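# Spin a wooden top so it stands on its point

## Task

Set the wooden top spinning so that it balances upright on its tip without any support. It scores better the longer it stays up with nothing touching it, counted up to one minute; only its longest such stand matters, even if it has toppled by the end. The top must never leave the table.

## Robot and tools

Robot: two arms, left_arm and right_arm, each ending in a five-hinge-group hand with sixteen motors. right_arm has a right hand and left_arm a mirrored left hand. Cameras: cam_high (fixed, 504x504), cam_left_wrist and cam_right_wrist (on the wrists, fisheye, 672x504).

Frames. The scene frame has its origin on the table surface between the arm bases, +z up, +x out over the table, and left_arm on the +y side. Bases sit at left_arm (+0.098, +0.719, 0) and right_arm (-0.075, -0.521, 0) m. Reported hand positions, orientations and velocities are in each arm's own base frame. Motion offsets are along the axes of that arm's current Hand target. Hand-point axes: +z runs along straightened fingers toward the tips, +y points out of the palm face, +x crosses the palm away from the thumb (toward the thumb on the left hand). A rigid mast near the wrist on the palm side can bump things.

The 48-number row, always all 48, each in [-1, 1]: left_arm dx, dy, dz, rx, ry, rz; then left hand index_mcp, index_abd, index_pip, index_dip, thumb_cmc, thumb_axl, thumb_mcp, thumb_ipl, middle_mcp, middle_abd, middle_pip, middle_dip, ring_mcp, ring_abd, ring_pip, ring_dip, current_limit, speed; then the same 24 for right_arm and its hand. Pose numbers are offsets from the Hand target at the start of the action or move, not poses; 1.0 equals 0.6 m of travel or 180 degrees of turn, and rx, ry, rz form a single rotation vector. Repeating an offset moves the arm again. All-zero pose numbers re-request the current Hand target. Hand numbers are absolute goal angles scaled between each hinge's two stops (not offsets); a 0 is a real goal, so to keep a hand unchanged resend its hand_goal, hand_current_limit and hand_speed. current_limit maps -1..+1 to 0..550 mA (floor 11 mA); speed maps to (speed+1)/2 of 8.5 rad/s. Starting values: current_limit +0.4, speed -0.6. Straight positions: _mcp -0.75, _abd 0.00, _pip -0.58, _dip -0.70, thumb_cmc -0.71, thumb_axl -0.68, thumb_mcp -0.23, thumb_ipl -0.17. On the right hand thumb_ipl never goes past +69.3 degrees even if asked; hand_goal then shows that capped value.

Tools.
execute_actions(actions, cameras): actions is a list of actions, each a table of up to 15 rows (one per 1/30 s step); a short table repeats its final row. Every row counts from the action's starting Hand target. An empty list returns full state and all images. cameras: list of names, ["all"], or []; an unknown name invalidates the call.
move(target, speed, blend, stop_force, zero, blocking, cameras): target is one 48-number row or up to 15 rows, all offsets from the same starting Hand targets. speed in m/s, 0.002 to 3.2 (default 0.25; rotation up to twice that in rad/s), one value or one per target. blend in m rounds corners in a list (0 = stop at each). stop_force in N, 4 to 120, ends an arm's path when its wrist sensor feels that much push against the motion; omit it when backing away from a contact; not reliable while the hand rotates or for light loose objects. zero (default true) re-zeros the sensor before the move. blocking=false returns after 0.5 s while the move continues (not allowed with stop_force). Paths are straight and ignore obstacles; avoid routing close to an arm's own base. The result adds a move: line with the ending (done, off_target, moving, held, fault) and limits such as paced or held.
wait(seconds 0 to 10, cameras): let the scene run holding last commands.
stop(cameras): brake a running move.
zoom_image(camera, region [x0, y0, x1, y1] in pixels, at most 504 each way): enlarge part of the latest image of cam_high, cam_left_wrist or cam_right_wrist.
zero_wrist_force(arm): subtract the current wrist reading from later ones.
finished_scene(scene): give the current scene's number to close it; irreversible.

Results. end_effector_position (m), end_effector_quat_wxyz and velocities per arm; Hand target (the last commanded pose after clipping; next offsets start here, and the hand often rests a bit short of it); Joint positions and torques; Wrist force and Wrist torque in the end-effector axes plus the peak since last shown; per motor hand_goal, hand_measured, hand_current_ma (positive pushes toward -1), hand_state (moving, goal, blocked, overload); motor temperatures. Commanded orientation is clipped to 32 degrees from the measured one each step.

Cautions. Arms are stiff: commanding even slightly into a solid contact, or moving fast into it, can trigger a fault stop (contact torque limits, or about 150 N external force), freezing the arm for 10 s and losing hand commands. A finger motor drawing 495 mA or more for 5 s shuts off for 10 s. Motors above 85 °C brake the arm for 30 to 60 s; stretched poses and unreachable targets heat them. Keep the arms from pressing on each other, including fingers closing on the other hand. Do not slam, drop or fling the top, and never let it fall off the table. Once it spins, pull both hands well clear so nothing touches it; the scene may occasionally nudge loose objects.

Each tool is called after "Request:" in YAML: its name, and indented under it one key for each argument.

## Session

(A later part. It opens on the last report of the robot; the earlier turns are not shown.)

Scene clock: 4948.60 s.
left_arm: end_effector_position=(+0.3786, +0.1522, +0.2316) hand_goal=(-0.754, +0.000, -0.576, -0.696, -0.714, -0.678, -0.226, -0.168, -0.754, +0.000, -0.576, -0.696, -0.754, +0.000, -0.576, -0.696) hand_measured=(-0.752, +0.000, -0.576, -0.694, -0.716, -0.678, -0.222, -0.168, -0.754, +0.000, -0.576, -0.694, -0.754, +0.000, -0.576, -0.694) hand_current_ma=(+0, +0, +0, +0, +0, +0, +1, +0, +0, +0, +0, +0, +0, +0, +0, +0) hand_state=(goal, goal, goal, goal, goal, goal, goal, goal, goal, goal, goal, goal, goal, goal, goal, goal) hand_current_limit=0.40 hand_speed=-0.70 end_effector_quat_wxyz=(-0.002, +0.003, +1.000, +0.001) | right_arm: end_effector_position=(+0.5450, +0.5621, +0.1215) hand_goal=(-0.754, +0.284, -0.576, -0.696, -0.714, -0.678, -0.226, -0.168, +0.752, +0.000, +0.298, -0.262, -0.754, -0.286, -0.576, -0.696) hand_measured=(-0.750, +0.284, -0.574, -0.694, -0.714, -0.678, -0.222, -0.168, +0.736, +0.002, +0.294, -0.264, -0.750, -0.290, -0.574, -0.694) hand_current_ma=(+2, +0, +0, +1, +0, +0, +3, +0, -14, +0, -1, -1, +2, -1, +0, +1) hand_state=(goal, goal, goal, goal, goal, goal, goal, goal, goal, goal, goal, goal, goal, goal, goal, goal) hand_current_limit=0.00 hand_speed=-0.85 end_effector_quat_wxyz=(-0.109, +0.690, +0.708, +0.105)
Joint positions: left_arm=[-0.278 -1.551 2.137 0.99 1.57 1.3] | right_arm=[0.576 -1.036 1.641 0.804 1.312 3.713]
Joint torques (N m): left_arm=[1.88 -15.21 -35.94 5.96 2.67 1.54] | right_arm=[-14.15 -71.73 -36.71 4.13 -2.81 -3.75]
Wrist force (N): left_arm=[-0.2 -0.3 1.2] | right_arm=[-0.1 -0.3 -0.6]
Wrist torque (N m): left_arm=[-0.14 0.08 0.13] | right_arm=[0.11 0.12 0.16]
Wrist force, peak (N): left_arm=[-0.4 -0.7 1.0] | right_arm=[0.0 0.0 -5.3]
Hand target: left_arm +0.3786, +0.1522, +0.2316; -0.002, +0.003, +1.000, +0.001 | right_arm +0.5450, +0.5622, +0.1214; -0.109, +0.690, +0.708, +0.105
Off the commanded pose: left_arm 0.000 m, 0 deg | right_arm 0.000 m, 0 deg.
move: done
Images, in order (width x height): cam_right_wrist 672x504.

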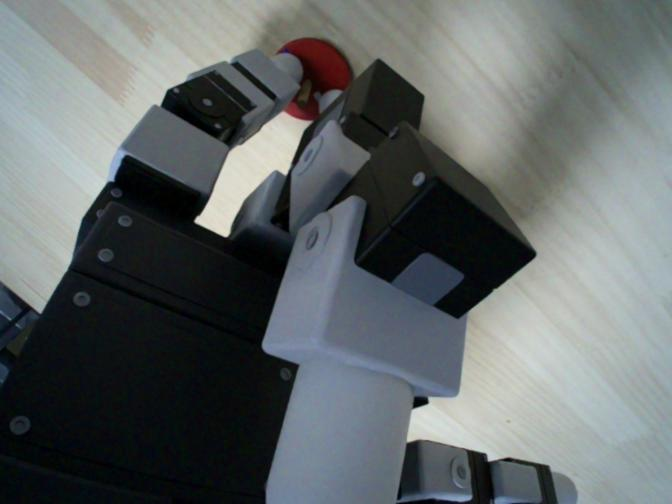

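Request:
move:
  target: [0,0,0,0,0,0,-0.754,0,-0.576,-0.696,-0.714,-0.678,-0.226,-0.168,-0.754,0,-0.576,-0.696,-0.754,0,-0.576,-0.696,0.4,-0.7,0.0205,0.0058,-0.0007,0.01667,-0.03333,0,-0.754,0.285,-0.576,-0.696,-0.714,-0.678,-0.226,-0.168,0.753,0,0.299,-0.261,-0.754,-0.285,-0.576,-0.696,0,-0.85]
  speed: 0.03
  cameras: ["cam_right_wrist"]

Request:
zoom_image:
  camera: "cam_right_wrist"
  region: [270, 40, 360, 130]

Scene clock: 4973.70 s.
left_arm: end_effector_position=(+0.3786, +0.1522, +0.2316) hand_goal=(-0.754, +0.000, -0.576, -0.696, -0.714, -0.678, -0.226, -0.168, -0.754, +0.000, -0.576, -0.696, -0.754, +0.000, -0.576, -0.696) hand_measured=(-0.752, +0.000, -0.576, -0.694, -0.716, -0.678, -0.222, -0.168, -0.754, +0.000, -0.576, -0.694, -0.754, +0.000, -0.576, -0.694) hand_current_ma=(+0, +0, +0, +0, +0, +0, +1, +0, +0, +0, +0, +0, +0, +0, +0, +0) hand_state=(goal, goal, goal, goal, goal, goal, goal, goal, goal, goal, goal, goal, goal, goal, goal, goal) hand_current_limit=0.40 hand_speed=-0.70 end_effector_quat_wxyz=(-0.002, +0.003, +1.000, +0.001) | right_arm: end_effector_position=(+0.5482, +0.5739, +0.1254) hand_goal=(-0.754, +0.284, -0.576, -0.696, -0.714, -0.678, -0.226, -0.168, +0.752, +0.000, +0.298, -0.262, -0.754, -0.286, -0.576, -0.696) hand_measured=(-0.750, +0.284, -0.574, -0.694, -0.714, -0.678, -0.222, -0.168, +0.736, +0.002, +0.294, -0.264, -0.750, -0.288, -0.574, -0.694) hand_current_ma=(+2, +0, +0, +1, +0, +0, +3, +0, -14, +0, -1, -1, +2, -1, +0, +1) hand_state=(goal, goal, goal, goal, goal, goal, goal, goal, goal, goal, goal, goal, goal, goal, goal, goal) hand_current_limit=0.00 hand_speed=-0.85 end_effector_quat_wxyz=(-0.090, +0.691, +0.715, +0.050) end_effector_velocity=(-0.001, -0.001, -0.001) end_effector_angular_velocity=(+0.002, +0.000, -0.001)
Joint positions: left_arm=[-0.278 -1.551 2.137 0.99 1.57 1.3] | right_arm=[0.608 -0.982 1.549 0.939 1.375 3.723]
Joint velocities: left_arm=[within noise] | right_arm=[-0.001 -0.002 0.005 -0.005 -0.002 0]
Joint torques (N m): left_arm=[1.81 -16.31 -35.86 6.28 2.29 1.98] | right_arm=[-3.8 -90 -23.15 0.58 -2.19 2.57]
Wrist force (N): left_arm=[-0.1 -0.3 0.7] | right_arm=[0.0 0.2 -0.9]
Wrist torque (N m): left_arm=[-0.11 0.06 0.14] | right_arm=[0.26 0.08 -0.13]
Wrist force, peak (N): left_arm=[-0.6 -0.7 1.1] | right_arm=[-0.3 -0.2 -1.5]
Hand target: left_arm +0.3786, +0.1522, +0.2316; -0.002, +0.003, +1.000, +0.001 | right_arm +0.5482, +0.5739, +0.1255; -0.090, +0.691, +0.715, +0.050
Off the commanded pose: left_arm 0.000 m, 0 deg | right_arm 0.000 m, 0 deg.
move: done
Images, in order (width x height): cam_right_wrist 672x504.

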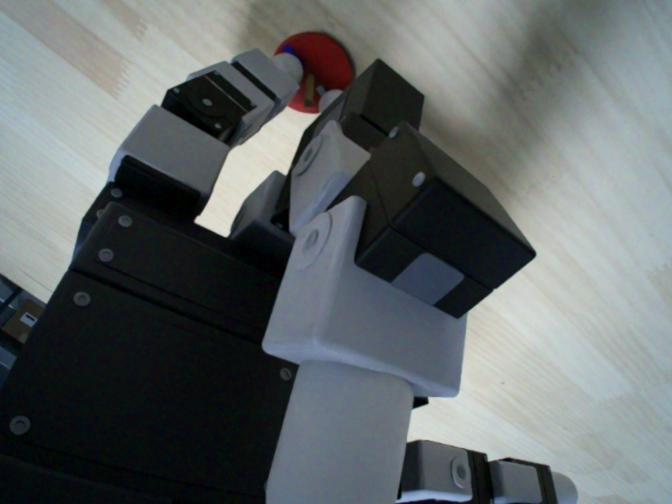

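Scaled by 5.600 from the camera's 672x504 image, which has a finer 960x720 frame.

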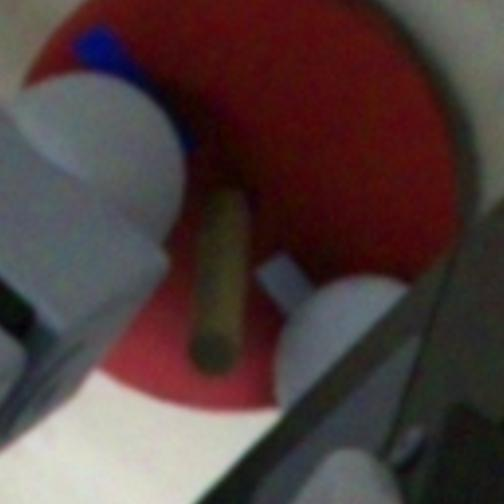

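Request:
move:
  target: [0,0,0,0,0,0,-0.754,0,-0.576,-0.696,-0.714,-0.678,-0.226,-0.168,-0.754,0,-0.576,-0.696,-0.754,0,-0.576,-0.696,0.4,-0.7,0.0005,0.0005,0,0,0,0,-0.754,0.335,-0.576,-0.696,-0.714,-0.678,-0.226,-0.168,0.753,0,0.299,-0.261,-0.754,-0.335,-0.576,-0.696,0,-0.85]
  speed: 0.03
  cameras: []

Request:
move:
  target: [0,0,0,0,0,0,-0.754,0,-0.576,-0.696,-0.714,-0.678,-0.226,-0.168,-0.754,0,-0.576,-0.696,-0.754,0,-0.576,-0.696,0.4,-0.7,0,0,0.016,0,0,0,-0.754,0.335,-0.576,-0.696,-0.714,-0.678,-0.226,-0.168,0.753,0,0.299,-0.261,-0.754,-0.335,-0.576,-0.696,0,-0.85]
  speed: 0.004
  stop_force: 4
  cameras: ["cam_right_wrist"]

Request:
zoom_image:
  camera: "cam_right_wrist"
  region: [270, 40, 360, 130]

Scene clock: 4984.43 s.
left_arm: end_effector_position=(+0.3786, +0.1522, +0.2316) hand_goal=(-0.754, +0.000, -0.576, -0.696, -0.714, -0.678, -0.226, -0.168, -0.754, +0.000, -0.576, -0.696, -0.754, +0.000, -0.576, -0.696) hand_measured=(-0.752, +0.000, -0.576, -0.694, -0.716, -0.678, -0.222, -0.168, -0.754, +0.000, -0.576, -0.694, -0.754, +0.000, -0.576, -0.694) hand_current_ma=(+0, +0, +0, +0, +0, +0, +1, +0, +0, +0, +0, +0, +0, +0, +0, +0) hand_state=(goal, goal, goal, goal, goal, goal, goal, goal, goal, goal, goal, goal, goal, goal, goal, goal) hand_current_limit=0.40 hand_speed=-0.70 end_effector_quat_wxyz=(-0.002, +0.003, +1.000, +0.001) | right_arm: end_effector_position=(+0.5486, +0.5741, +0.1255) hand_goal=(-0.754, +0.334, -0.576, -0.696, -0.714, -0.678, -0.226, -0.168, +0.752, +0.000, +0.298, -0.262, -0.754, -0.336, -0.576, -0.696) hand_measured=(-0.750, +0.326, -0.574, -0.694, -0.714, -0.678, -0.222, -0.168, +0.736, +0.002, +0.294, -0.264, -0.750, -0.332, -0.574, -0.694) hand_current_ma=(+2, -3, +0, +1, +0, +0, +3, +0, -14, +0, -1, -1, +2, +1, +0, +1) hand_state=(goal, goal, goal, goal, goal, goal, goal, goal, goal, goal, goal, goal, goal, goal, goal, goal) hand_current_limit=0.00 hand_speed=-0.85 end_effector_quat_wxyz=(-0.090, +0.691, +0.715, +0.050)
Joint positions: left_arm=[-0.278 -1.551 2.137 0.99 1.57 1.3] | right_arm=[0.608 -0.982 1.548 0.939 1.375 3.722]
Joint torques (N m): left_arm=[1.93 -11.72 -36.54 6.15 2.13 1.34] | right_arm=[15.86 -58.33 -37.34 6.55 -2.26 3.37]
Wrist force (N): left_arm=[-0.2 -0.4 0.9] | right_arm=[-0.2 0.1 -0.8]
Wrist torque (N m): left_arm=[-0.13 0.07 0.13] | right_arm=[0.23 0.10 -0.16]
Wrist force, peak (N): left_arm=[-0.3 -0.6 1.2] | right_arm=[0.0 0.3 -1.4]
Hand target: left_arm +0.3786, +0.1522, +0.2316; -0.002, +0.003, +1.000, +0.001 | right_arm +0.5485, +0.5742, +0.1255; -0.090, +0.691, +0.715, +0.050
Off the commanded pose: left_arm 0.000 m, 0 deg | right_arm 0.000 m, 0 deg.
move: done
No camera images: "cameras" was empty.

Scene clock: 4987.23 s.
left_arm: end_effector_position=(+0.3786, +0.1522, +0.2316) hand_goal=(-0.754, +0.000, -0.576, -0.696, -0.714, -0.678, -0.226, -0.168, -0.754, +0.000, -0.576, -0.696, -0.754, +0.000, -0.576, -0.696) hand_measured=(-0.752, +0.000, -0.576, -0.694, -0.716, -0.678, -0.222, -0.168, -0.754, +0.000, -0.576, -0.694, -0.754, +0.000, -0.576, -0.694) hand_current_ma=(+0, +0, +0, +0, +0, +0, +1, +0, +0, +0, +0, +0, +0, +0, +0, +0) hand_state=(goal, goal, goal, goal, goal, goal, goal, goal, goal, goal, goal, goal, goal, goal, goal, goal) hand_current_limit=0.40 hand_speed=-0.70 end_effector_quat_wxyz=(-0.002, +0.003, +1.000, +0.001) | right_arm: end_effector_position=(+0.5481, +0.5754, +0.1195) hand_goal=(-0.754, +0.334, -0.576, -0.696, -0.714, -0.678, -0.226, -0.168, +0.752, +0.000, +0.298, -0.262, -0.754, -0.336, -0.576, -0.696) hand_measured=(-0.750, +0.328, -0.574, -0.694, -0.714, -0.678, -0.222, -0.168, +0.736, +0.002, +0.294, -0.264, -0.748, -0.332, -0.574, -0.694) hand_current_ma=(+2, -2, +0, +1, +0, +0, +3, +0, -14, +0, -1, -1, +3, +2, +1, +1) hand_state=(goal, goal, goal, goal, goal, goal, goal, goal, goal, goal, goal, goal, goal, goal, goal, goal) hand_current_limit=0.00 hand_speed=-0.85 end_effector_quat_wxyz=(-0.090, +0.691, +0.715, +0.050)
Joint positions: left_arm=[-0.278 -1.551 2.137 0.99 1.57 1.3] | right_arm=[0.61 -0.976 1.55 0.931 1.375 3.724]
Joint torques (N m): left_arm=[1.55 -14.03 -35.12 5.89 2.34 1.54] | right_arm=[1.03 -86.09 -32.87 6.57 0.91 -1.04]
Wrist force (N): left_arm=[-0.4 -0.3 0.8] | right_arm=[1.6 0.4 -5.3]
Wrist torque (N m): left_arm=[-0.11 0.10 0.11] | right_arm=[0.53 0.41 0.01]
Wrist force, peak (N): left_arm=[-0.2 -0.5 1.2] | right_arm=[1.9 0.3 -7.3]
Hand target: left_arm +0.3786, +0.1522, +0.2316; -0.002, +0.003, +1.000, +0.001 | right_arm +0.5482, +0.5754, +0.1195; -0.090, +0.691, +0.715, +0.050 (not the last commanded pose)
Off the commanded pose: left_arm 0.000 m, 0 deg | right_arm 0.003 m, 0 deg.
move: contact (right_arm)
Images, in order (width x height): cam_right_wrist 672x504.

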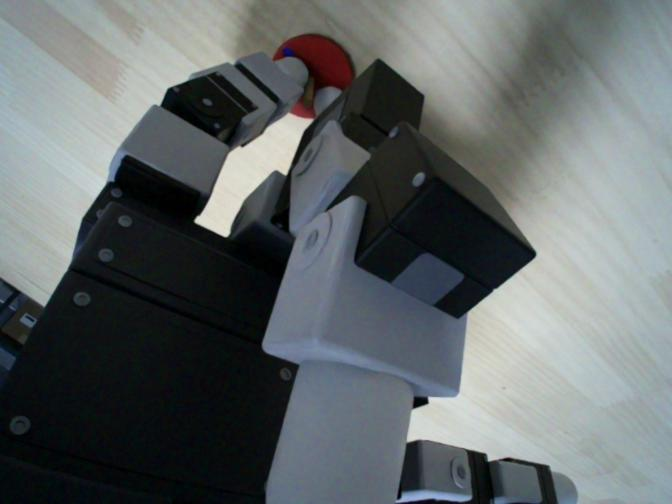

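Scaled by 5.600 from the camera's 672x504 image, which has a finer 960x720 frame.

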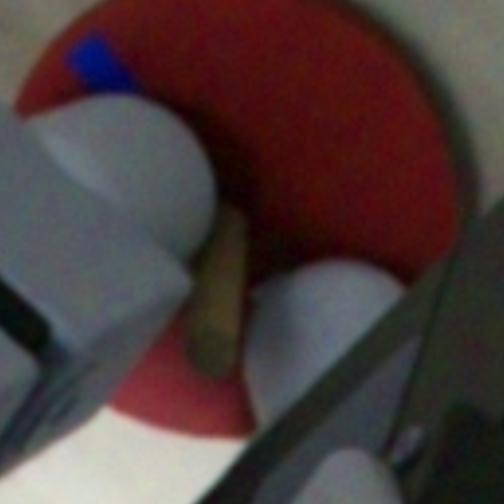

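Request:
move:
  target:
    - [0,0,0,0,0,0,-0.754,0,-0.576,-0.696,-0.714,-0.678,-0.226,-0.168,-0.754,0,-0.576,-0.696,-0.754,0,-0.576,-0.696,0.4,-0.7,0,0,-0.0012,0,0,0,-0.754,0.335,-0.576,-0.696,-0.714,-0.678,-0.226,-0.168,0.753,0,0.299,-0.261,-0.754,-0.335,-0.576,-0.696,0,-0.9]
    - [0,0,0,0,0,0,-0.754,0,-0.576,-0.696,-0.714,-0.678,-0.226,-0.168,-0.754,0,-0.576,-0.696,-0.754,0,-0.576,-0.696,0.4,-0.7,0,0,-0.0012,0,0,0,-0.754,0.42,-0.576,-0.696,-0.714,-0.678,-0.226,-0.168,0.753,0,0.299,-0.261,-0.754,-0.42,-0.576,-0.696,0,-0.9]
  speed: 0.01
  cameras: ["cam_right_wrist"]

Request:
zoom_image:
  camera: "cam_right_wrist"
  region: [270, 40, 360, 130]

Scene clock: 4995.20 s.
left_arm: end_effector_position=(+0.3786, +0.1522, +0.2316) hand_goal=(-0.754, +0.000, -0.576, -0.696, -0.714, -0.678, -0.226, -0.168, -0.754, +0.000, -0.576, -0.696, -0.754, +0.000, -0.576, -0.696) hand_measured=(-0.752, +0.000, -0.576, -0.694, -0.716, -0.678, -0.222, -0.168, -0.754, +0.000, -0.576, -0.694, -0.754, +0.000, -0.576, -0.694) hand_current_ma=(+0, +0, +0, +0, +0, +0, +1, +0, +0, +0, +0, +0, +0, +0, +0, +0) hand_state=(goal, goal, goal, goal, goal, goal, goal, goal, goal, goal, goal, goal, goal, goal, goal, goal) hand_current_limit=0.40 hand_speed=-0.70 end_effector_quat_wxyz=(-0.002, +0.003, +1.000, +0.001) | right_arm: end_effector_position=(+0.5482, +0.5753, +0.1202) hand_goal=(-0.754, +0.420, -0.576, -0.696, -0.714, -0.678, -0.226, -0.168, +0.752, +0.000, +0.298, -0.262, -0.754, -0.420, -0.576, -0.696) hand_measured=(-0.750, +0.356, -0.574, -0.694, -0.714, -0.678, -0.222, -0.168, +0.736, +0.002, +0.294, -0.264, -0.748, -0.356, -0.574, -0.694) hand_current_ma=(+2, -99, +0, +1, +0, +0, +3, +0, -14, +0, -1, -1, +3, +98, +1, +1) hand_state=(goal, blocked, goal, goal, goal, goal, goal, goal, goal, goal, goal, goal, goal, blocked, goal, goal) hand_current_limit=0.00 hand_speed=-0.90 end_effector_quat_wxyz=(-0.090, +0.691, +0.715, +0.050)
Joint positions: left_arm=[-0.278 -1.551 2.137 0.99 1.57 1.3] | right_arm=[0.61 -0.976 1.549 0.932 1.375 3.724]
Joint torques (N m): left_arm=[0.12 -12.86 -36.23 5.72 2.11 1.59] | right_arm=[-16.93 -87.42 -37.43 5.08 -1.53 -2.92]
Wrist force (N): left_arm=[-0.2 -0.4 0.7] | right_arm=[-0.2 0.4 -0.6]
Wrist torque (N m): left_arm=[-0.12 0.06 0.13] | right_arm=[0.25 0.10 -0.14]
Wrist force, peak (N): left_arm=[-0.5 -0.7 1.0] | right_arm=[1.2 0.4 -6.0]
Hand target: left_arm +0.3786, +0.1522, +0.2316; -0.002, +0.003, +1.000, +0.001 | right_arm +0.5482, +0.5753, +0.1202; -0.090, +0.691, +0.715, +0.050
Off the commanded pose: left_arm 0.000 m, 0 deg | right_arm 0.000 m, 0 deg.
move: done
Images, in order (width x height): cam_right_wrist 672x504.

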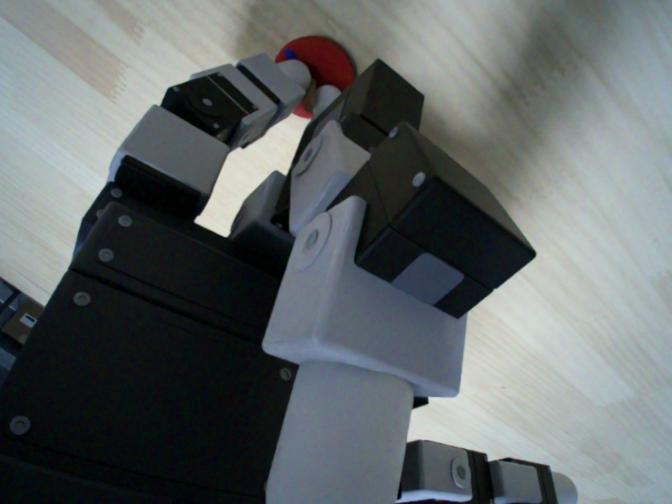

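Scaled by 5.600 from the camera's 672x504 image, which has a finer 960x720 frame.

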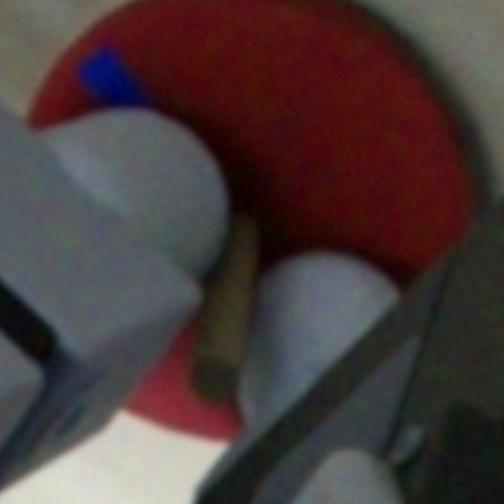

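Request:
move:
  target:
    - [0,0,0,0,0,0,-0.754,0,-0.576,-0.696,-0.714,-0.678,-0.226,-0.168,-0.754,0,-0.576,-0.696,-0.754,0,-0.576,-0.696,0.4,-0.7,0.00264,-0.0007,-0.01303,0,0,0,-0.754,0.42,-0.576,-0.696,-0.714,-0.678,-0.226,-0.168,0.753,0,0.299,-0.261,-0.754,-0.42,-0.576,-0.696,0,-0.9]
    - [0,0,0,0,0,0,-0.754,0,-0.576,-0.696,-0.714,-0.678,-0.226,-0.168,-0.754,0,-0.576,-0.696,-0.754,0,-0.576,-0.696,0.4,-0.7,0.03785,-0.01058,-0.02477,-0.0178,-0.0654,0.0028,-0.754,0.42,-0.576,-0.696,-0.714,-0.678,-0.226,-0.168,0.753,0,0.299,-0.261,-0.754,-0.42,-0.576,-0.696,0,-0.9]
  speed: 0.04
  cameras: ["cam_right_wrist"]

Request:
zoom_image:
  camera: "cam_right_wrist"
  region: [270, 40, 360, 130]

Scene clock: 5021.40 s.
left_arm: end_effector_position=(+0.3786, +0.1522, +0.2316) hand_goal=(-0.754, +0.000, -0.576, -0.696, -0.714, -0.678, -0.226, -0.168, -0.754, +0.000, -0.576, -0.696, -0.754, +0.000, -0.576, -0.696) hand_measured=(-0.752, +0.000, -0.576, -0.694, -0.716, -0.678, -0.222, -0.168, -0.754, +0.000, -0.576, -0.694, -0.754, +0.000, -0.576, -0.694) hand_current_ma=(+0, +0, +0, +0, +0, +0, +1, +0, +0, +0, +0, +0, +0, +0, +0, +0) hand_state=(goal, goal, goal, goal, goal, goal, goal, goal, goal, goal, goal, goal, goal, goal, goal, goal) hand_current_limit=0.40 hand_speed=-0.70 end_effector_quat_wxyz=(-0.002, +0.003, +1.000, +0.001) | right_arm: end_effector_position=(+0.5420, +0.5944, +0.1396) hand_goal=(-0.754, +0.420, -0.576, -0.696, -0.714, -0.678, -0.226, -0.168, +0.752, +0.000, +0.298, -0.262, -0.754, -0.420, -0.576, -0.696) hand_measured=(-0.750, +0.356, -0.574, -0.694, -0.714, -0.678, -0.222, -0.168, +0.736, +0.002, +0.294, -0.264, -0.748, -0.356, -0.574, -0.694) hand_current_ma=(+2, -99, +0, +1, +0, +0, +3, +0, -14, +0, -1, -1, +3, +98, +1, +1) hand_state=(goal, blocked, goal, goal, goal, goal, goal, goal, goal, goal, goal, goal, goal, blocked, goal, goal) hand_current_limit=0.00 hand_speed=-0.90 end_effector_quat_wxyz=(+0.003, +0.698, +0.716, -0.001) end_effector_velocity=(-0.001, +0.000, +0.000) end_effector_angular_velocity=(+0.005, +0.002, +0.000)
Joint positions: left_arm=[-0.278 -1.551 2.137 0.99 1.57 1.3] | right_arm=[0.705 -0.922 1.441 1.054 1.577 3.822]
Joint velocities: left_arm=[within noise] | right_arm=[-0.001 -0.002 0.003 -0.003 -0.005 -0.001]
Joint torques (N m): left_arm=[-2.19 -15.46 -34.84 5.21 2 1.41] | right_arm=[-15.35 -95.36 -23.03 0.69 -1.73 -2.83]
Wrist force (N): left_arm=[0.0 -0.3 0.7] | right_arm=[-0.3 0.3 -1.0]
Wrist torque (N m): left_arm=[-0.10 0.04 0.14] | right_arm=[0.24 0.07 -0.14]
Wrist force, peak (N): left_arm=[-0.5 -0.8 1.0] | right_arm=[-0.1 0.2 -1.4]
Hand target: left_arm +0.3786, +0.1522, +0.2316; -0.002, +0.003, +1.000, +0.001 | right_arm +0.5421, +0.5943, +0.1396; +0.003, +0.698, +0.716, -0.001
Off the commanded pose: left_arm 0.000 m, 0 deg | right_arm 0.000 m, 0 deg.
move: done
Images, in order (width x height): cam_right_wrist 672x504.

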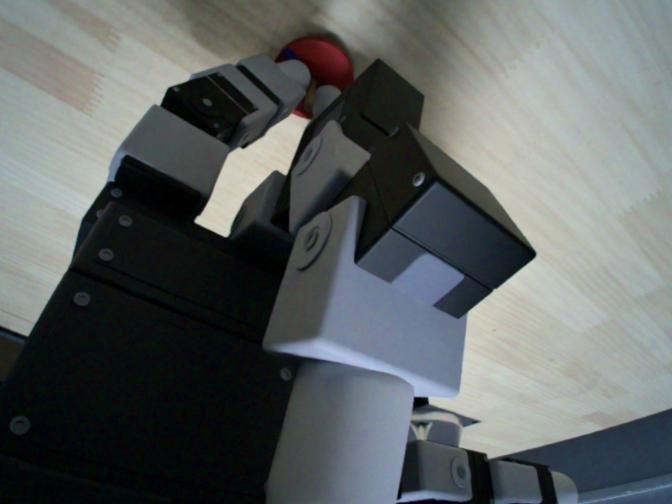

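Scaled by 5.600 from the camera's 672x504 image, which has a finer 960x720 frame.

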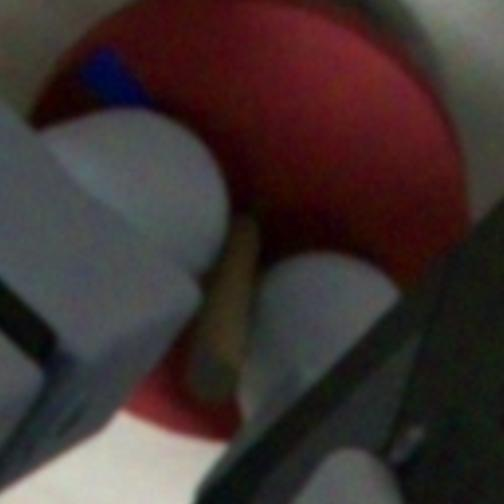

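Request:
move:
  target: [0,0,0,0,0,0,-0.754,0,-0.576,-0.696,-0.714,-0.678,-0.226,-0.168,-0.754,0,-0.576,-0.696,-0.754,0,-0.576,-0.696,0.4,-0.7,0,0,0,0,0,0,-0.778,0.42,-0.576,-0.696,-0.714,-0.678,-0.226,-0.168,0.753,0,0.299,-0.261,-0.730,-0.42,-0.576,-0.696,0,-0.96]
  speed: 0.04
  cameras: ["cam_right_wrist"]

Request:
zoom_image:
  camera: "cam_right_wrist"
  region: [270, 40, 360, 130]

Scene clock: 5051.83 s.
left_arm: end_effector_position=(+0.3786, +0.1522, +0.2316) hand_goal=(-0.754, +0.000, -0.576, -0.696, -0.714, -0.678, -0.226, -0.168, -0.754, +0.000, -0.576, -0.696, -0.754, +0.000, -0.576, -0.696) hand_measured=(-0.752, +0.000, -0.576, -0.694, -0.716, -0.678, -0.222, -0.168, -0.754, +0.000, -0.576, -0.694, -0.754, +0.000, -0.576, -0.694) hand_current_ma=(+0, +0, +0, +0, +0, +0, +1, +0, +0, +0, +0, +0, +0, +0, +0, +0) hand_state=(goal, goal, goal, goal, goal, goal, goal, goal, goal, goal, goal, goal, goal, goal, goal, goal) hand_current_limit=0.40 hand_speed=-0.70 end_effector_quat_wxyz=(-0.002, +0.003, +1.000, +0.001) | right_arm: end_effector_position=(+0.5421, +0.5943, +0.1396) hand_goal=(-0.778, +0.420, -0.576, -0.696, -0.714, -0.678, -0.226, -0.168, +0.752, +0.000, +0.298, -0.262, -0.730, -0.420, -0.576, -0.696) hand_measured=(-0.786, +0.378, -0.582, -0.698, -0.714, -0.678, -0.222, -0.168, +0.736, +0.002, +0.294, -0.264, -0.718, -0.366, -0.570, -0.694) hand_current_ma=(-5, -51, -3, +0, +0, +0, +3, +0, -14, +0, -1, -1, +10, +74, +3, +1) hand_state=(goal, blocked, goal, goal, goal, goal, goal, goal, goal, goal, goal, goal, goal, blocked, goal, goal) hand_current_limit=0.00 hand_speed=-0.96 end_effector_quat_wxyz=(+0.003, +0.698, +0.716, -0.001)
Joint positions: left_arm=[-0.278 -1.551 2.137 0.99 1.57 1.3] | right_arm=[0.705 -0.922 1.441 1.054 1.577 3.822]
Joint torques (N m): left_arm=[-4.92 -16.87 -35.01 4.64 1.99 1.24] | right_arm=[-18.05 -94.74 -23.69 0.64 -2.03 -3.17]
Wrist force (N): left_arm=[-0.1 -0.3 0.9] | right_arm=[-0.9 0.2 -0.8]
Wrist torque (N m): left_arm=[-0.12 0.05 0.14] | right_arm=[0.21 0.12 -0.18]
Wrist force, peak (N): left_arm=[-0.7 -0.4 1.0] | right_arm=[-0.1 0.2 -1.6]
Hand target: left_arm +0.3786, +0.1522, +0.2316; -0.002, +0.003, +1.000, +0.001 | right_arm +0.5421, +0.5943, +0.1396; +0.003, +0.698, +0.716, -0.001
Off the commanded pose: left_arm 0.000 m, 0 deg | right_arm 0.000 m, 0 deg.
move: done
Images, in order (width x height): cam_right_wrist 672x504.

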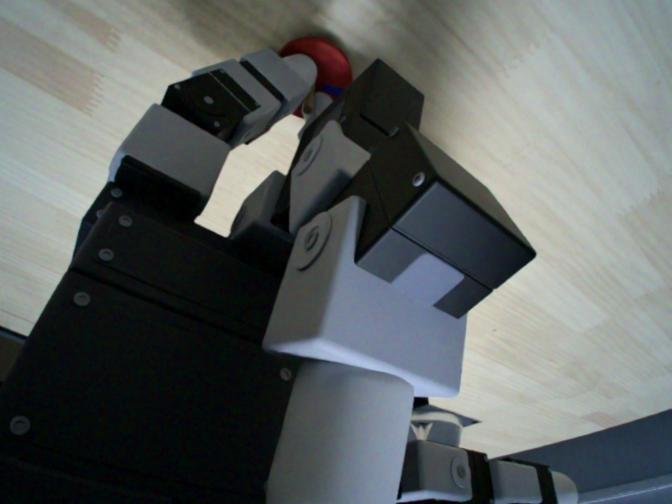

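Scaled by 5.600 from the camera's 672x504 image, which has a finer 960x720 frame.

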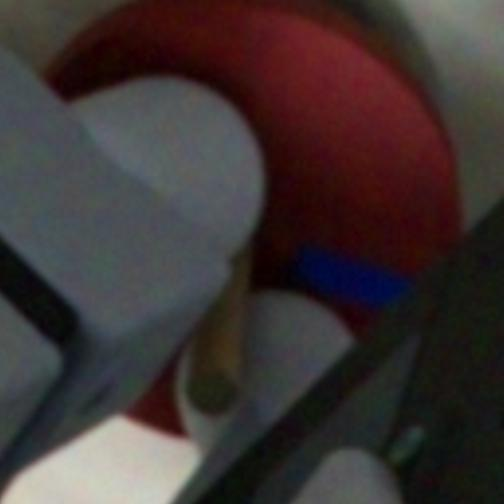

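Request:
move:
  target: [0,0,0,0,0,0,-0.754,0,-0.576,-0.696,-0.714,-0.678,-0.226,-0.168,-0.754,0,-0.576,-0.696,-0.754,0,-0.576,-0.696,0.4,-0.7,0,0,0,0,0,0,-0.784,0.42,-0.576,-0.696,-0.714,-0.678,-0.226,-0.168,0.753,0,0.299,-0.261,-0.724,-0.42,-0.576,-0.696,0,-0.97]
  speed: 0.04
  cameras: ["cam_right_wrist"]

Request:
zoom_image:
  camera: "cam_right_wrist"
  region: [270, 40, 360, 130]

Scene clock: 5065.87 s.
left_arm: end_effector_position=(+0.3786, +0.1522, +0.2316) hand_goal=(-0.754, +0.000, -0.576, -0.696, -0.714, -0.678, -0.226, -0.168, -0.754, +0.000, -0.576, -0.696, -0.754, +0.000, -0.576, -0.696) hand_measured=(-0.752, +0.000, -0.576, -0.694, -0.716, -0.678, -0.222, -0.168, -0.754, +0.000, -0.576, -0.694, -0.754, +0.000, -0.576, -0.694) hand_current_ma=(+0, +0, +0, +0, +0, +0, +1, +0, +0, +0, +0, +0, +0, +0, +0, +0) hand_state=(goal, goal, goal, goal, goal, goal, goal, goal, goal, goal, goal, goal, goal, goal, goal, goal) hand_current_limit=0.40 hand_speed=-0.70 end_effector_quat_wxyz=(-0.002, +0.003, +1.000, +0.001) | right_arm: end_effector_position=(+0.5421, +0.5943, +0.1396) hand_goal=(-0.784, +0.420, -0.576, -0.696, -0.714, -0.678, -0.226, -0.168, +0.752, +0.000, +0.298, -0.262, -0.724, -0.420, -0.576, -0.696) hand_measured=(-0.792, +0.384, -0.582, -0.698, -0.714, -0.678, -0.222, -0.168, +0.736, +0.002, +0.294, -0.264, -0.712, -0.372, -0.570, -0.694) hand_current_ma=(-5, -40, -3, +0, +0, +0, +3, +0, -14, +0, -1, -1, +10, +61, +3, +1) hand_state=(goal, blocked, goal, goal, goal, goal, goal, goal, goal, goal, goal, goal, goal, blocked, goal, goal) hand_current_limit=0.00 hand_speed=-0.97 end_effector_quat_wxyz=(+0.003, +0.698, +0.716, -0.001)
Joint positions: left_arm=[-0.278 -1.551 2.137 0.99 1.57 1.3] | right_arm=[0.705 -0.922 1.441 1.054 1.577 3.822]
Joint torques (N m): left_arm=[-5.18 -15.39 -34.94 5.19 1.48 0.79] | right_arm=[-17.45 -94.71 -24.1 0.61 -2.41 -4.01]
Wrist force (N): left_arm=[-0.2 -0.2 0.8] | right_arm=[0.0 0.2 -0.8]
Wrist torque (N m): left_arm=[-0.10 0.06 0.13] | right_arm=[0.22 0.02 -0.11]
Wrist force, peak (N): left_arm=[-0.4 -0.6 1.3] | right_arm=[-0.4 0.0 -1.5]
Hand target: left_arm +0.3786, +0.1522, +0.2316; -0.002, +0.003, +1.000, +0.001 | right_arm +0.5421, +0.5943, +0.1396; +0.003, +0.698, +0.716, -0.001
Off the commanded pose: left_arm 0.000 m, 0 deg | right_arm 0.000 m, 0 deg.
move: done
Images, in order (width x height): cam_right_wrist 672x504.

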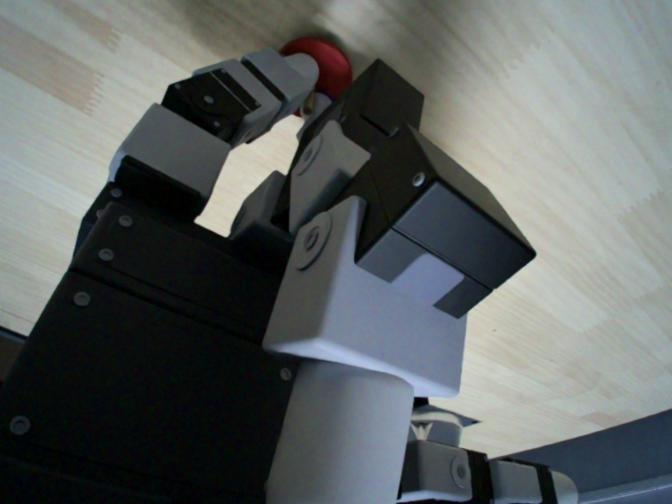

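Scaled by 5.600 from the camera's 672x504 image, which has a finer 960x720 frame.

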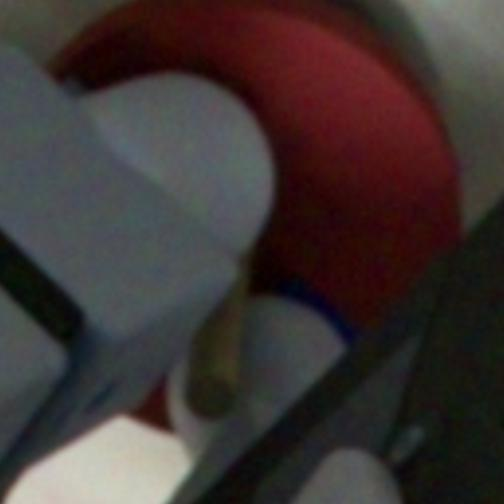

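Request:
move:
  target: [0,0,0,0,0,0,-0.754,0,-0.576,-0.696,-0.714,-0.678,-0.226,-0.168,-0.754,0,-0.576,-0.696,-0.754,0,-0.576,-0.696,0.4,-0.7,0,0,0,0,0,0,-0.754,0.42,-0.576,-0.696,-0.714,-0.678,-0.226,-0.168,0.753,0,0.299,-0.261,-0.754,-0.42,-0.576,-0.696,0,-0.96]
  speed: 0.04
  cameras: ["cam_right_wrist"]

Request:
move:
  target:
    - [0,0,0,0,0,0,-0.754,0,-0.576,-0.696,-0.714,-0.678,-0.226,-0.168,-0.754,0,-0.576,-0.696,-0.754,0,-0.576,-0.696,0.4,-0.7,-0.0318,0.0093,0.01922,0.0178,0.0654,-0.0028,-0.754,0.42,-0.576,-0.696,-0.714,-0.678,-0.226,-0.168,0.753,0,0.299,-0.261,-0.754,-0.42,-0.576,-0.696,0,-0.96]
    - [0,0,0,0,0,0,-0.754,0,-0.576,-0.696,-0.714,-0.678,-0.226,-0.168,-0.754,0,-0.576,-0.696,-0.754,0,-0.576,-0.696,0.4,-0.7,-0.03172,0.0093,0.032,0.0178,0.0654,-0.0028,-0.754,0.42,-0.576,-0.696,-0.714,-0.678,-0.226,-0.168,0.753,0,0.299,-0.261,-0.754,-0.42,-0.576,-0.696,0,-0.96]
  speed: 0.03
  cameras: ["cam_right_wrist"]

Request:
zoom_image:
  camera: "cam_right_wrist"
  region: [270, 40, 360, 130]

Scene clock: 5111.73 s.
left_arm: end_effector_position=(+0.3786, +0.1522, +0.2316) hand_goal=(-0.754, +0.000, -0.576, -0.696, -0.714, -0.678, -0.226, -0.168, -0.754, +0.000, -0.576, -0.696, -0.754, +0.000, -0.576, -0.696) hand_measured=(-0.752, +0.000, -0.576, -0.694, -0.716, -0.678, -0.222, -0.168, -0.754, +0.000, -0.576, -0.694, -0.754, +0.000, -0.576, -0.694) hand_current_ma=(+0, +0, +0, +0, +0, +0, +1, +0, +0, +0, +0, +0, +0, +0, +0, +0) hand_state=(goal, goal, goal, goal, goal, goal, goal, goal, goal, goal, goal, goal, goal, goal, goal, goal) hand_current_limit=0.40 hand_speed=-0.70 end_effector_quat_wxyz=(-0.002, +0.003, +1.000, +0.001) | right_arm: end_effector_position=(+0.5421, +0.5943, +0.1396) hand_goal=(-0.754, +0.420, -0.576, -0.696, -0.714, -0.678, -0.226, -0.168, +0.752, +0.000, +0.298, -0.262, -0.754, -0.420, -0.576, -0.696) hand_measured=(-0.786, +0.384, -0.584, -0.700, -0.714, -0.678, -0.222, -0.168, +0.736, +0.002, +0.294, -0.264, -0.712, -0.372, -0.566, -0.692) hand_current_ma=(-44, -40, -5, -1, +0, +0, +3, +0, -14, +0, -1, -1, +69, +61, +6, +1) hand_state=(blocked, blocked, goal, goal, goal, goal, goal, goal, goal, goal, goal, goal, blocked, blocked, goal, goal) hand_current_limit=0.00 hand_speed=-0.96 end_effector_quat_wxyz=(+0.003, +0.698, +0.716, -0.001)
Joint positions: left_arm=[-0.278 -1.551 2.137 0.99 1.57 1.3] | right_arm=[0.705 -0.922 1.441 1.054 1.577 3.822]
Joint torques (N m): left_arm=[-6.21 -15.11 -34.64 4.42 1.58 1.21] | right_arm=[-14.95 -94.57 -24.18 0.73 -1.51 -3.11]
Wrist force (N): left_arm=[-0.8 -0.2 1.0] | right_arm=[0.0 0.2 -1.1]
Wrist torque (N m): left_arm=[-0.12 0.15 0.08] | right_arm=[0.23 0.01 -0.10]
Wrist force, peak (N): left_arm=[-0.1 -0.9 1.2] | right_arm=[0.2 -0.1 -1.7]
Hand target: left_arm +0.3786, +0.1522, +0.2316; -0.002, +0.003, +1.000, +0.001 | right_arm +0.5421, +0.5943, +0.1396; +0.003, +0.698, +0.716, -0.001
Off the commanded pose: left_arm 0.000 m, 0 deg | right_arm 0.000 m, 0 deg.
move: done
Images, in order (width x height): cam_right_wrist 672x504.

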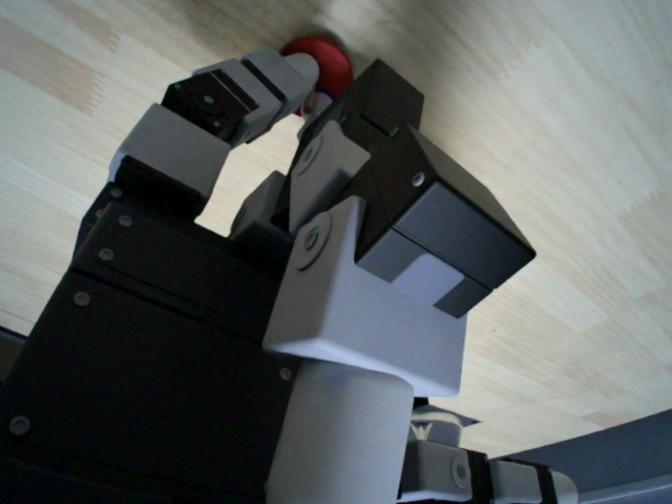

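Scene clock: 5115.93 s.
left_arm: end_effector_position=(+0.3786, +0.1522, +0.2316) hand_goal=(-0.754, +0.000, -0.576, -0.696, -0.714, -0.678, -0.226, -0.168, -0.754, +0.000, -0.576, -0.696, -0.754, +0.000, -0.576, -0.696) hand_measured=(-0.752, +0.000, -0.576, -0.694, -0.716, -0.678, -0.222, -0.168, -0.754, +0.000, -0.576, -0.694, -0.754, +0.000, -0.576, -0.694) hand_current_ma=(+0, +0, +0, +0, +0, +0, +1, +0, +0, +0, +0, +0, +0, +0, +0, +0) hand_state=(goal, goal, goal, goal, goal, goal, goal, goal, goal, goal, goal, goal, goal, goal, goal, goal) hand_current_limit=0.40 hand_speed=-0.70 end_effector_quat_wxyz=(-0.002, +0.003, +1.000, +0.001) | right_arm: end_effector_position=(+0.5482, +0.5753, +0.1203) hand_goal=(-0.754, +0.420, -0.576, -0.696, -0.714, -0.678, -0.226, -0.168, +0.752, +0.000, +0.298, -0.262, -0.754, -0.420, -0.576, -0.696) hand_measured=(-0.786, +0.384, -0.584, -0.700, -0.714, -0.678, -0.222, -0.168, +0.736, +0.002, +0.294, -0.264, -0.712, -0.372, -0.566, -0.692) hand_current_ma=(-43, -40, -5, -1, +0, +0, +3, +0, -14, +0, -1, -1, +69, +61, +6, +1) hand_state=(blocked, blocked, goal, goal, goal, goal, goal, goal, goal, goal, goal, goal, blocked, blocked, goal, goal) hand_current_limit=0.00 hand_speed=-0.96 end_effector_quat_wxyz=(-0.090, +0.691, +0.715, +0.050)
Joint positions: left_arm=[-0.278 -1.551 2.137 0.99 1.57 1.3] | right_arm=[0.61 -0.976 1.549 0.932 1.375 3.724]
Joint torques (N m): left_arm=[-8.03 -14.59 -35.79 4.55 1.75 1.15] | right_arm=[24.33 -89.25 -34.97 7.03 1.93 2.88]
Wrist force (N): left_arm=[-0.2 -0.5 0.5] | right_arm=[-0.4 0.2 -0.7]
Wrist torque (N m): left_arm=[-0.12 0.06 0.14] | right_arm=[0.23 0.12 0.16]
Wrist force, peak (N): left_arm=[-0.4 -0.2 1.2] | right_arm=[-0.4 0.4 -1.3]
Hand target: left_arm +0.3786, +0.1522, +0.2316; -0.002, +0.003, +1.000, +0.001 | right_arm +0.5482, +0.5753, +0.1205; -0.090, +0.691, +0.715, +0.050
Off the commanded pose: left_arm 0.000 m, 0 deg | right_arm 0.000 m, 0 deg.
move: done
Images, in order (width x height): cam_right_wrist 672x504.

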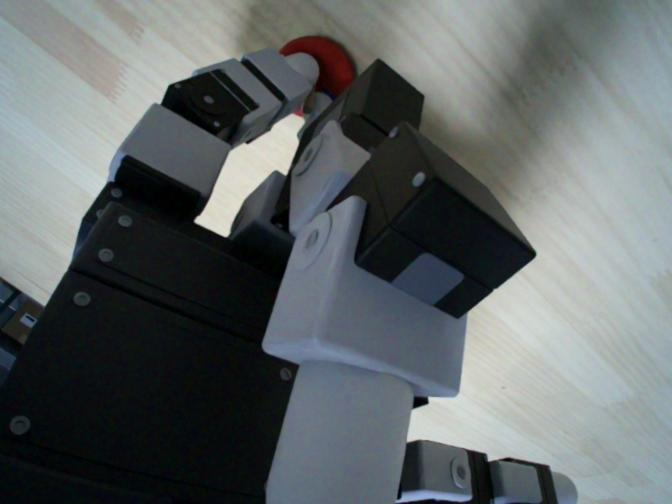

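Scaled by 5.600 from the camera's 672x504 image, which has a finer 960x720 frame.

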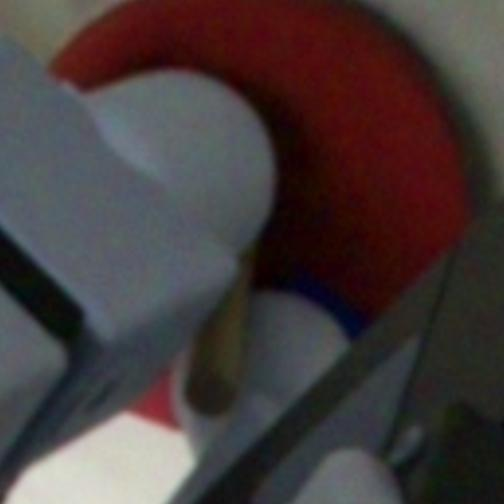

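Request:
move:
  target:
    - [0,0,0,0,0,0,-0.754,0,-0.576,-0.696,-0.714,-0.678,-0.226,-0.168,-0.754,0,-0.576,-0.696,-0.754,0,-0.576,-0.696,0.4,-0.7,0,0,0,0,0,0,-0.786,0.31,-0.576,-0.696,-0.714,-0.678,-0.226,-0.168,0.753,0,0.299,-0.261,-0.712,-0.31,-0.576,-0.696,0,-0.95]
    - [0,0,0,0,0,0,-0.754,0,-0.576,-0.696,-0.714,-0.678,-0.226,-0.168,-0.754,0,-0.576,-0.696,-0.754,0,-0.576,-0.696,0.4,-0.7,0,0,0,0,0,0,-0.754,0.30,-0.576,-0.696,-0.714,-0.678,-0.226,-0.168,0.753,0,0.299,-0.261,-0.754,-0.30,-0.576,-0.696,0,-0.95]
  speed: 0.03
  cameras: ["cam_right_wrist"]

Request:
zoom_image:
  camera: "cam_right_wrist"
  region: [270, 40, 360, 130]

Scene clock: 5124.77 s.
left_arm: end_effector_position=(+0.3786, +0.1522, +0.2316) hand_goal=(-0.754, +0.000, -0.576, -0.696, -0.714, -0.678, -0.226, -0.168, -0.754, +0.000, -0.576, -0.696, -0.754, +0.000, -0.576, -0.696) hand_measured=(-0.752, +0.000, -0.576, -0.694, -0.716, -0.678, -0.222, -0.168, -0.754, +0.000, -0.576, -0.694, -0.754, +0.000, -0.576, -0.694) hand_current_ma=(+0, +0, +0, +0, +0, +0, +1, +0, +0, +0, +0, +0, +0, +0, +0, +0) hand_state=(goal, goal, goal, goal, goal, goal, goal, goal, goal, goal, goal, goal, goal, goal, goal, goal) hand_current_limit=0.40 hand_speed=-0.70 end_effector_quat_wxyz=(-0.002, +0.003, +1.000, +0.001) | right_arm: end_effector_position=(+0.5482, +0.5753, +0.1205) hand_goal=(-0.754, +0.300, -0.576, -0.696, -0.714, -0.678, -0.226, -0.168, +0.752, +0.000, +0.298, -0.262, -0.754, -0.300, -0.576, -0.696) hand_measured=(-0.770, +0.316, -0.580, -0.698, -0.714, -0.678, -0.222, -0.168, +0.736, +0.002, +0.294, -0.264, -0.754, -0.318, -0.576, -0.694) hand_current_ma=(-14, +10, -1, -1, +0, +0, +3, +0, -14, +0, -1, -1, +0, -12, +0, +0) hand_state=(goal, goal, goal, goal, goal, goal, goal, goal, goal, goal, goal, goal, goal, goal, goal, goal) hand_current_limit=0.00 hand_speed=-0.95 end_effector_quat_wxyz=(-0.090, +0.691, +0.715, +0.050)
Joint positions: left_arm=[-0.278 -1.551 2.137 0.99 1.57 1.3] | right_arm=[0.61 -0.976 1.549 0.933 1.375 3.724]
Joint torques (N m): left_arm=[-8.28 -13.61 -34.04 4.15 1.34 1.28] | right_arm=[23.99 -87.84 -35.5 5.59 1.95 3.09]
Wrist force (N): left_arm=[-0.2 -0.5 0.6] | right_arm=[-0.3 -0.7 -2.5]
Wrist torque (N m): left_arm=[-0.11 0.07 0.13] | right_arm=[0.46 0.13 0.16]
Wrist force, peak (N): left_arm=[-0.1 -0.6 1.2] | right_arm=[-0.2 -0.4 -4.2]
Hand target: left_arm +0.3786, +0.1522, +0.2316; -0.002, +0.003, +1.000, +0.001 | right_arm +0.5482, +0.5753, +0.1205; -0.090, +0.691, +0.715, +0.050
Off the commanded pose: left_arm 0.000 m, 0 deg | right_arm 0.000 m, 0 deg.
move: done
Images, in order (width x height): cam_right_wrist 672x504.

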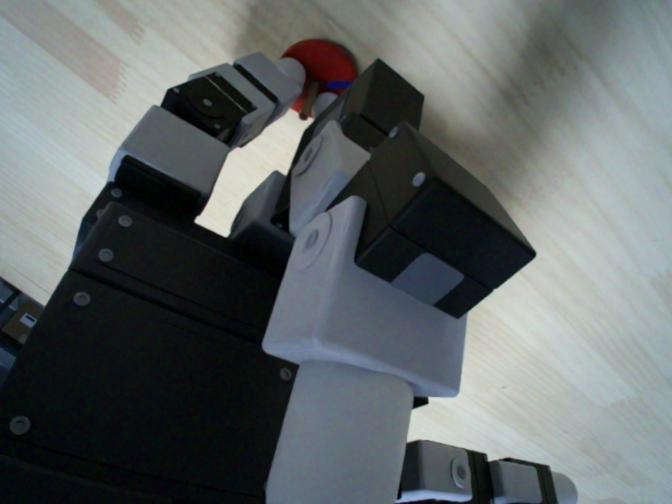

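Scaled by 5.600 from the camera's 672x504 image, which has a finer 960x720 frame.

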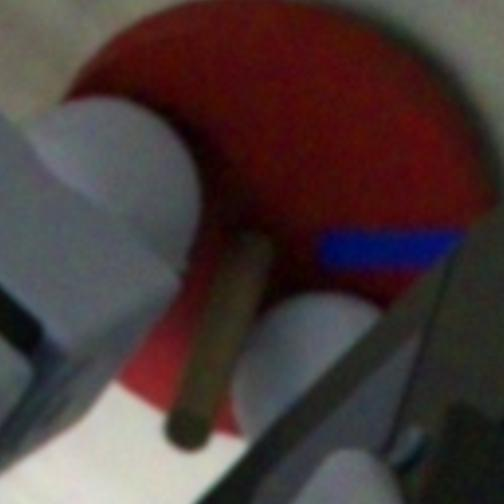

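Request:
move:
  target: [0,0,0,0,0,0,-0.754,0,-0.576,-0.696,-0.714,-0.678,-0.226,-0.168,-0.754,0,-0.576,-0.696,-0.754,0,-0.576,-0.696,0.4,-0.7,0,0,-0.0157,0,0,0,-0.754,0.285,-0.576,-0.696,-0.714,-0.678,-0.226,-0.168,0.753,0,0.299,-0.261,-0.754,-0.285,-0.576,-0.696,0,-0.85]
  speed: 0.02
  cameras: ["cam_right_wrist"]

Request:
zoom_image:
  camera: "cam_right_wrist"
  region: [260, 30, 370, 140]

Scene clock: 5132.70 s.
left_arm: end_effector_position=(+0.3786, +0.1522, +0.2316) hand_goal=(-0.754, +0.000, -0.576, -0.696, -0.714, -0.678, -0.226, -0.168, -0.754, +0.000, -0.576, -0.696, -0.754, +0.000, -0.576, -0.696) hand_measured=(-0.752, +0.000, -0.576, -0.694, -0.716, -0.678, -0.222, -0.168, -0.754, +0.000, -0.576, -0.694, -0.754, +0.000, -0.576, -0.694) hand_current_ma=(+0, +0, +0, +0, +0, +0, +1, +0, +0, +0, +0, +0, +0, +0, +0, +0) hand_state=(goal, goal, goal, goal, goal, goal, goal, goal, goal, goal, goal, goal, goal, goal, goal, goal) hand_current_limit=0.40 hand_speed=-0.70 end_effector_quat_wxyz=(-0.002, +0.003, +1.000, +0.001) | right_arm: end_effector_position=(+0.5488, +0.5735, +0.1300) hand_goal=(-0.754, +0.284, -0.576, -0.696, -0.714, -0.678, -0.226, -0.168, +0.752, +0.000, +0.298, -0.262, -0.754, -0.286, -0.576, -0.696) hand_measured=(-0.754, +0.284, -0.578, -0.698, -0.714, -0.678, -0.222, -0.168, +0.736, +0.002, +0.294, -0.264, -0.754, -0.288, -0.576, -0.696) hand_current_ma=(+0, +0, -1, -1, +0, +0, +3, +0, -14, +0, -1, -1, +0, -1, +0, +0) hand_state=(goal, goal, goal, goal, goal, goal, goal, goal, goal, goal, goal, goal, goal, goal, goal, goal) hand_current_limit=0.00 hand_speed=-0.85 end_effector_quat_wxyz=(-0.090, +0.691, +0.715, +0.050)
Joint positions: left_arm=[-0.278 -1.551 2.137 0.99 1.57 1.3] | right_arm=[0.607 -0.986 1.546 0.946 1.375 3.721]
Joint torques (N m): left_arm=[-10.59 -15.38 -35.7 4.41 1.4 1.08] | right_arm=[-13.56 -60.67 -33.68 1.53 -2.12 -3.23]
Wrist force (N): left_arm=[-0.4 -0.5 0.6] | right_arm=[-0.6 0.3 -0.8]
Wrist torque (N m): left_arm=[-0.12 0.09 0.12] | right_arm=[0.25 0.14 0.16]
Wrist force, peak (N): left_arm=[-0.3 -0.8 1.0] | right_arm=[-0.3 -0.3 -4.3]
Hand target: left_arm +0.3786, +0.1522, +0.2316; -0.002, +0.003, +1.000, +0.001 | right_arm +0.5488, +0.5735, +0.1298; -0.090, +0.691, +0.715, +0.050
Off the commanded pose: left_arm 0.000 m, 0 deg | right_arm 0.000 m, 0 deg.
move: done
Images, in order (width x height): cam_right_wrist 672x504.

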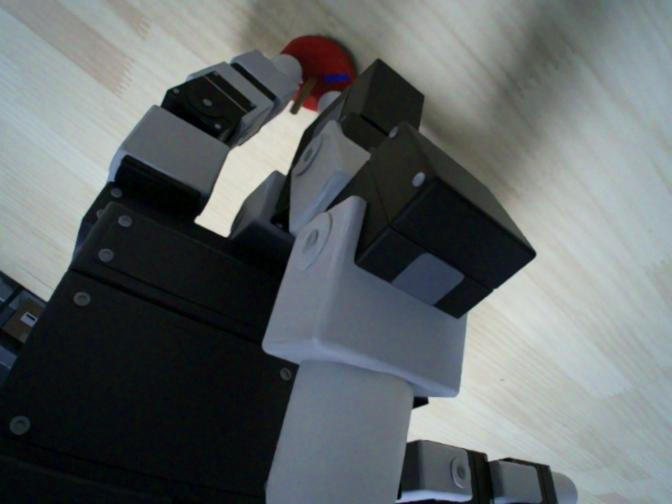

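Scaled by 4.582 from the camera's 672x504 image, which has a finer 960x720 frame.

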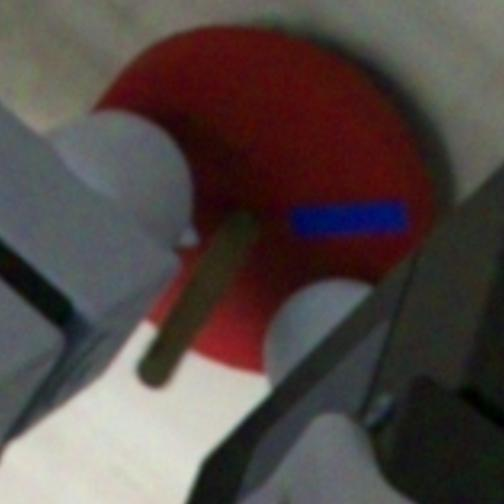

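Request:
move:
  target: [0,0,0,0,0,0,-0.754,0,-0.576,-0.696,-0.714,-0.678,-0.226,-0.168,-0.754,0,-0.576,-0.696,-0.754,0,-0.576,-0.696,0.4,-0.7,0.01612,-0.074,-0.03043,-0.0939,-0.0333,0,-0.754,0.285,-0.576,-0.696,-0.714,-0.678,-0.226,-0.168,0.753,0,0.299,-0.261,-0.754,-0.285,-0.576,-0.696,0,-0.85]
  speed: 0.04
  cameras: ["cam_right_wrist"]

Request:
zoom_image:
  camera: "cam_right_wrist"
  region: [260, 30, 370, 140]

Scene clock: 5160.27 s.
left_arm: end_effector_position=(+0.3786, +0.1522, +0.2316) hand_goal=(-0.754, +0.000, -0.576, -0.696, -0.714, -0.678, -0.226, -0.168, -0.754, +0.000, -0.576, -0.696, -0.754, +0.000, -0.576, -0.696) hand_measured=(-0.752, +0.000, -0.576, -0.694, -0.716, -0.678, -0.222, -0.168, -0.754, +0.000, -0.576, -0.694, -0.754, +0.000, -0.576, -0.694) hand_current_ma=(+0, +0, +0, +0, +0, +0, +1, +0, +0, +0, +0, +0, +0, +0, +0, +0) hand_state=(goal, goal, goal, goal, goal, goal, goal, goal, goal, goal, goal, goal, goal, goal, goal, goal) hand_current_limit=0.40 hand_speed=-0.70 end_effector_quat_wxyz=(-0.002, +0.003, +1.000, +0.001) | right_arm: end_effector_position=(+0.5051, +0.5777, +0.1519) hand_goal=(-0.754, +0.284, -0.576, -0.696, -0.714, -0.678, -0.226, -0.168, +0.752, +0.000, +0.298, -0.262, -0.754, -0.286, -0.576, -0.696) hand_measured=(-0.754, +0.284, -0.578, -0.698, -0.714, -0.678, -0.222, -0.168, +0.738, +0.002, +0.296, -0.264, -0.754, -0.288, -0.576, -0.696) hand_current_ma=(+0, +0, -1, -1, +0, +0, +3, +0, -13, +0, -1, -1, +0, +0, +0, +0) hand_state=(goal, goal, goal, goal, goal, goal, goal, goal, goal, goal, goal, goal, goal, goal, goal, goal) hand_current_limit=0.00 hand_speed=-0.85 end_effector_quat_wxyz=(+0.050, +0.699, +0.704, +0.119)
Joint positions: left_arm=[-0.278 -1.551 2.137 0.99 1.57 1.3] | right_arm=[0.75 -1.062 1.645 0.745 1.661 3.874]
Joint torques (N m): left_arm=[-11.04 -13.79 -34.51 3.95 1.07 0.79] | right_arm=[-17.14 -64.44 -35.98 5.92 -1.93 -2.68]
Wrist force (N): left_arm=[-0.1 -0.4 1.0] | right_arm=[0.4 0.4 -0.5]
Wrist torque (N m): left_arm=[-0.15 0.06 0.14] | right_arm=[0.16 -0.03 -0.07]
Wrist force, peak (N): left_arm=[-0.4 -0.4 1.3] | right_arm=[-0.4 0.4 -1.4]
Hand target: left_arm +0.3786, +0.1522, +0.2316; -0.002, +0.003, +1.000, +0.001 | right_arm +0.5053, +0.5777, +0.1519; +0.050, +0.699, +0.704, +0.119
Off the commanded pose: left_arm 0.000 m, 0 deg | right_arm 0.000 m, 0 deg.
move: done
Images, in order (width x height): cam_right_wrist 672x504.

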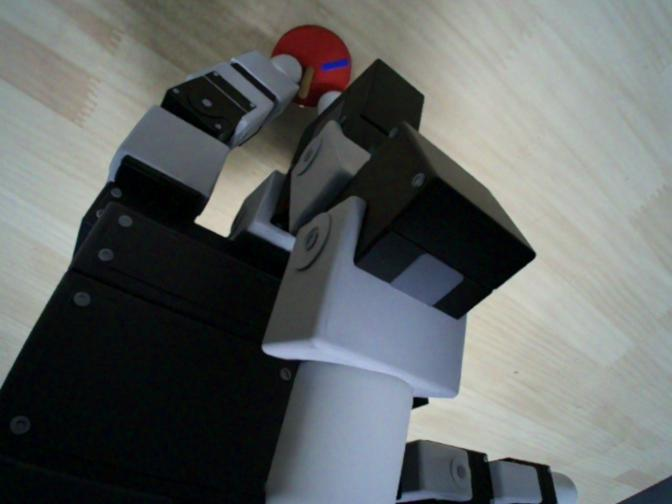

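Scaled by 4.582 from the camera's 672x504 image, which has a finer 960x720 frame.

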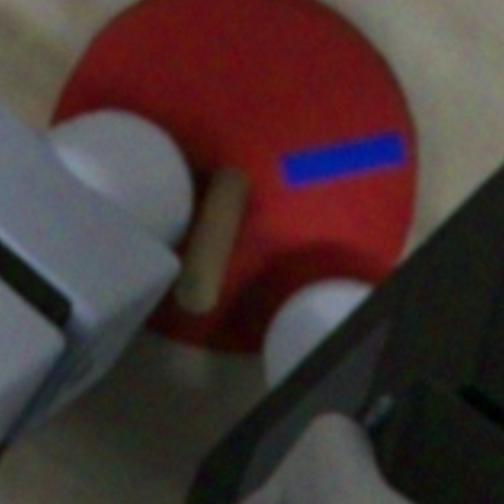

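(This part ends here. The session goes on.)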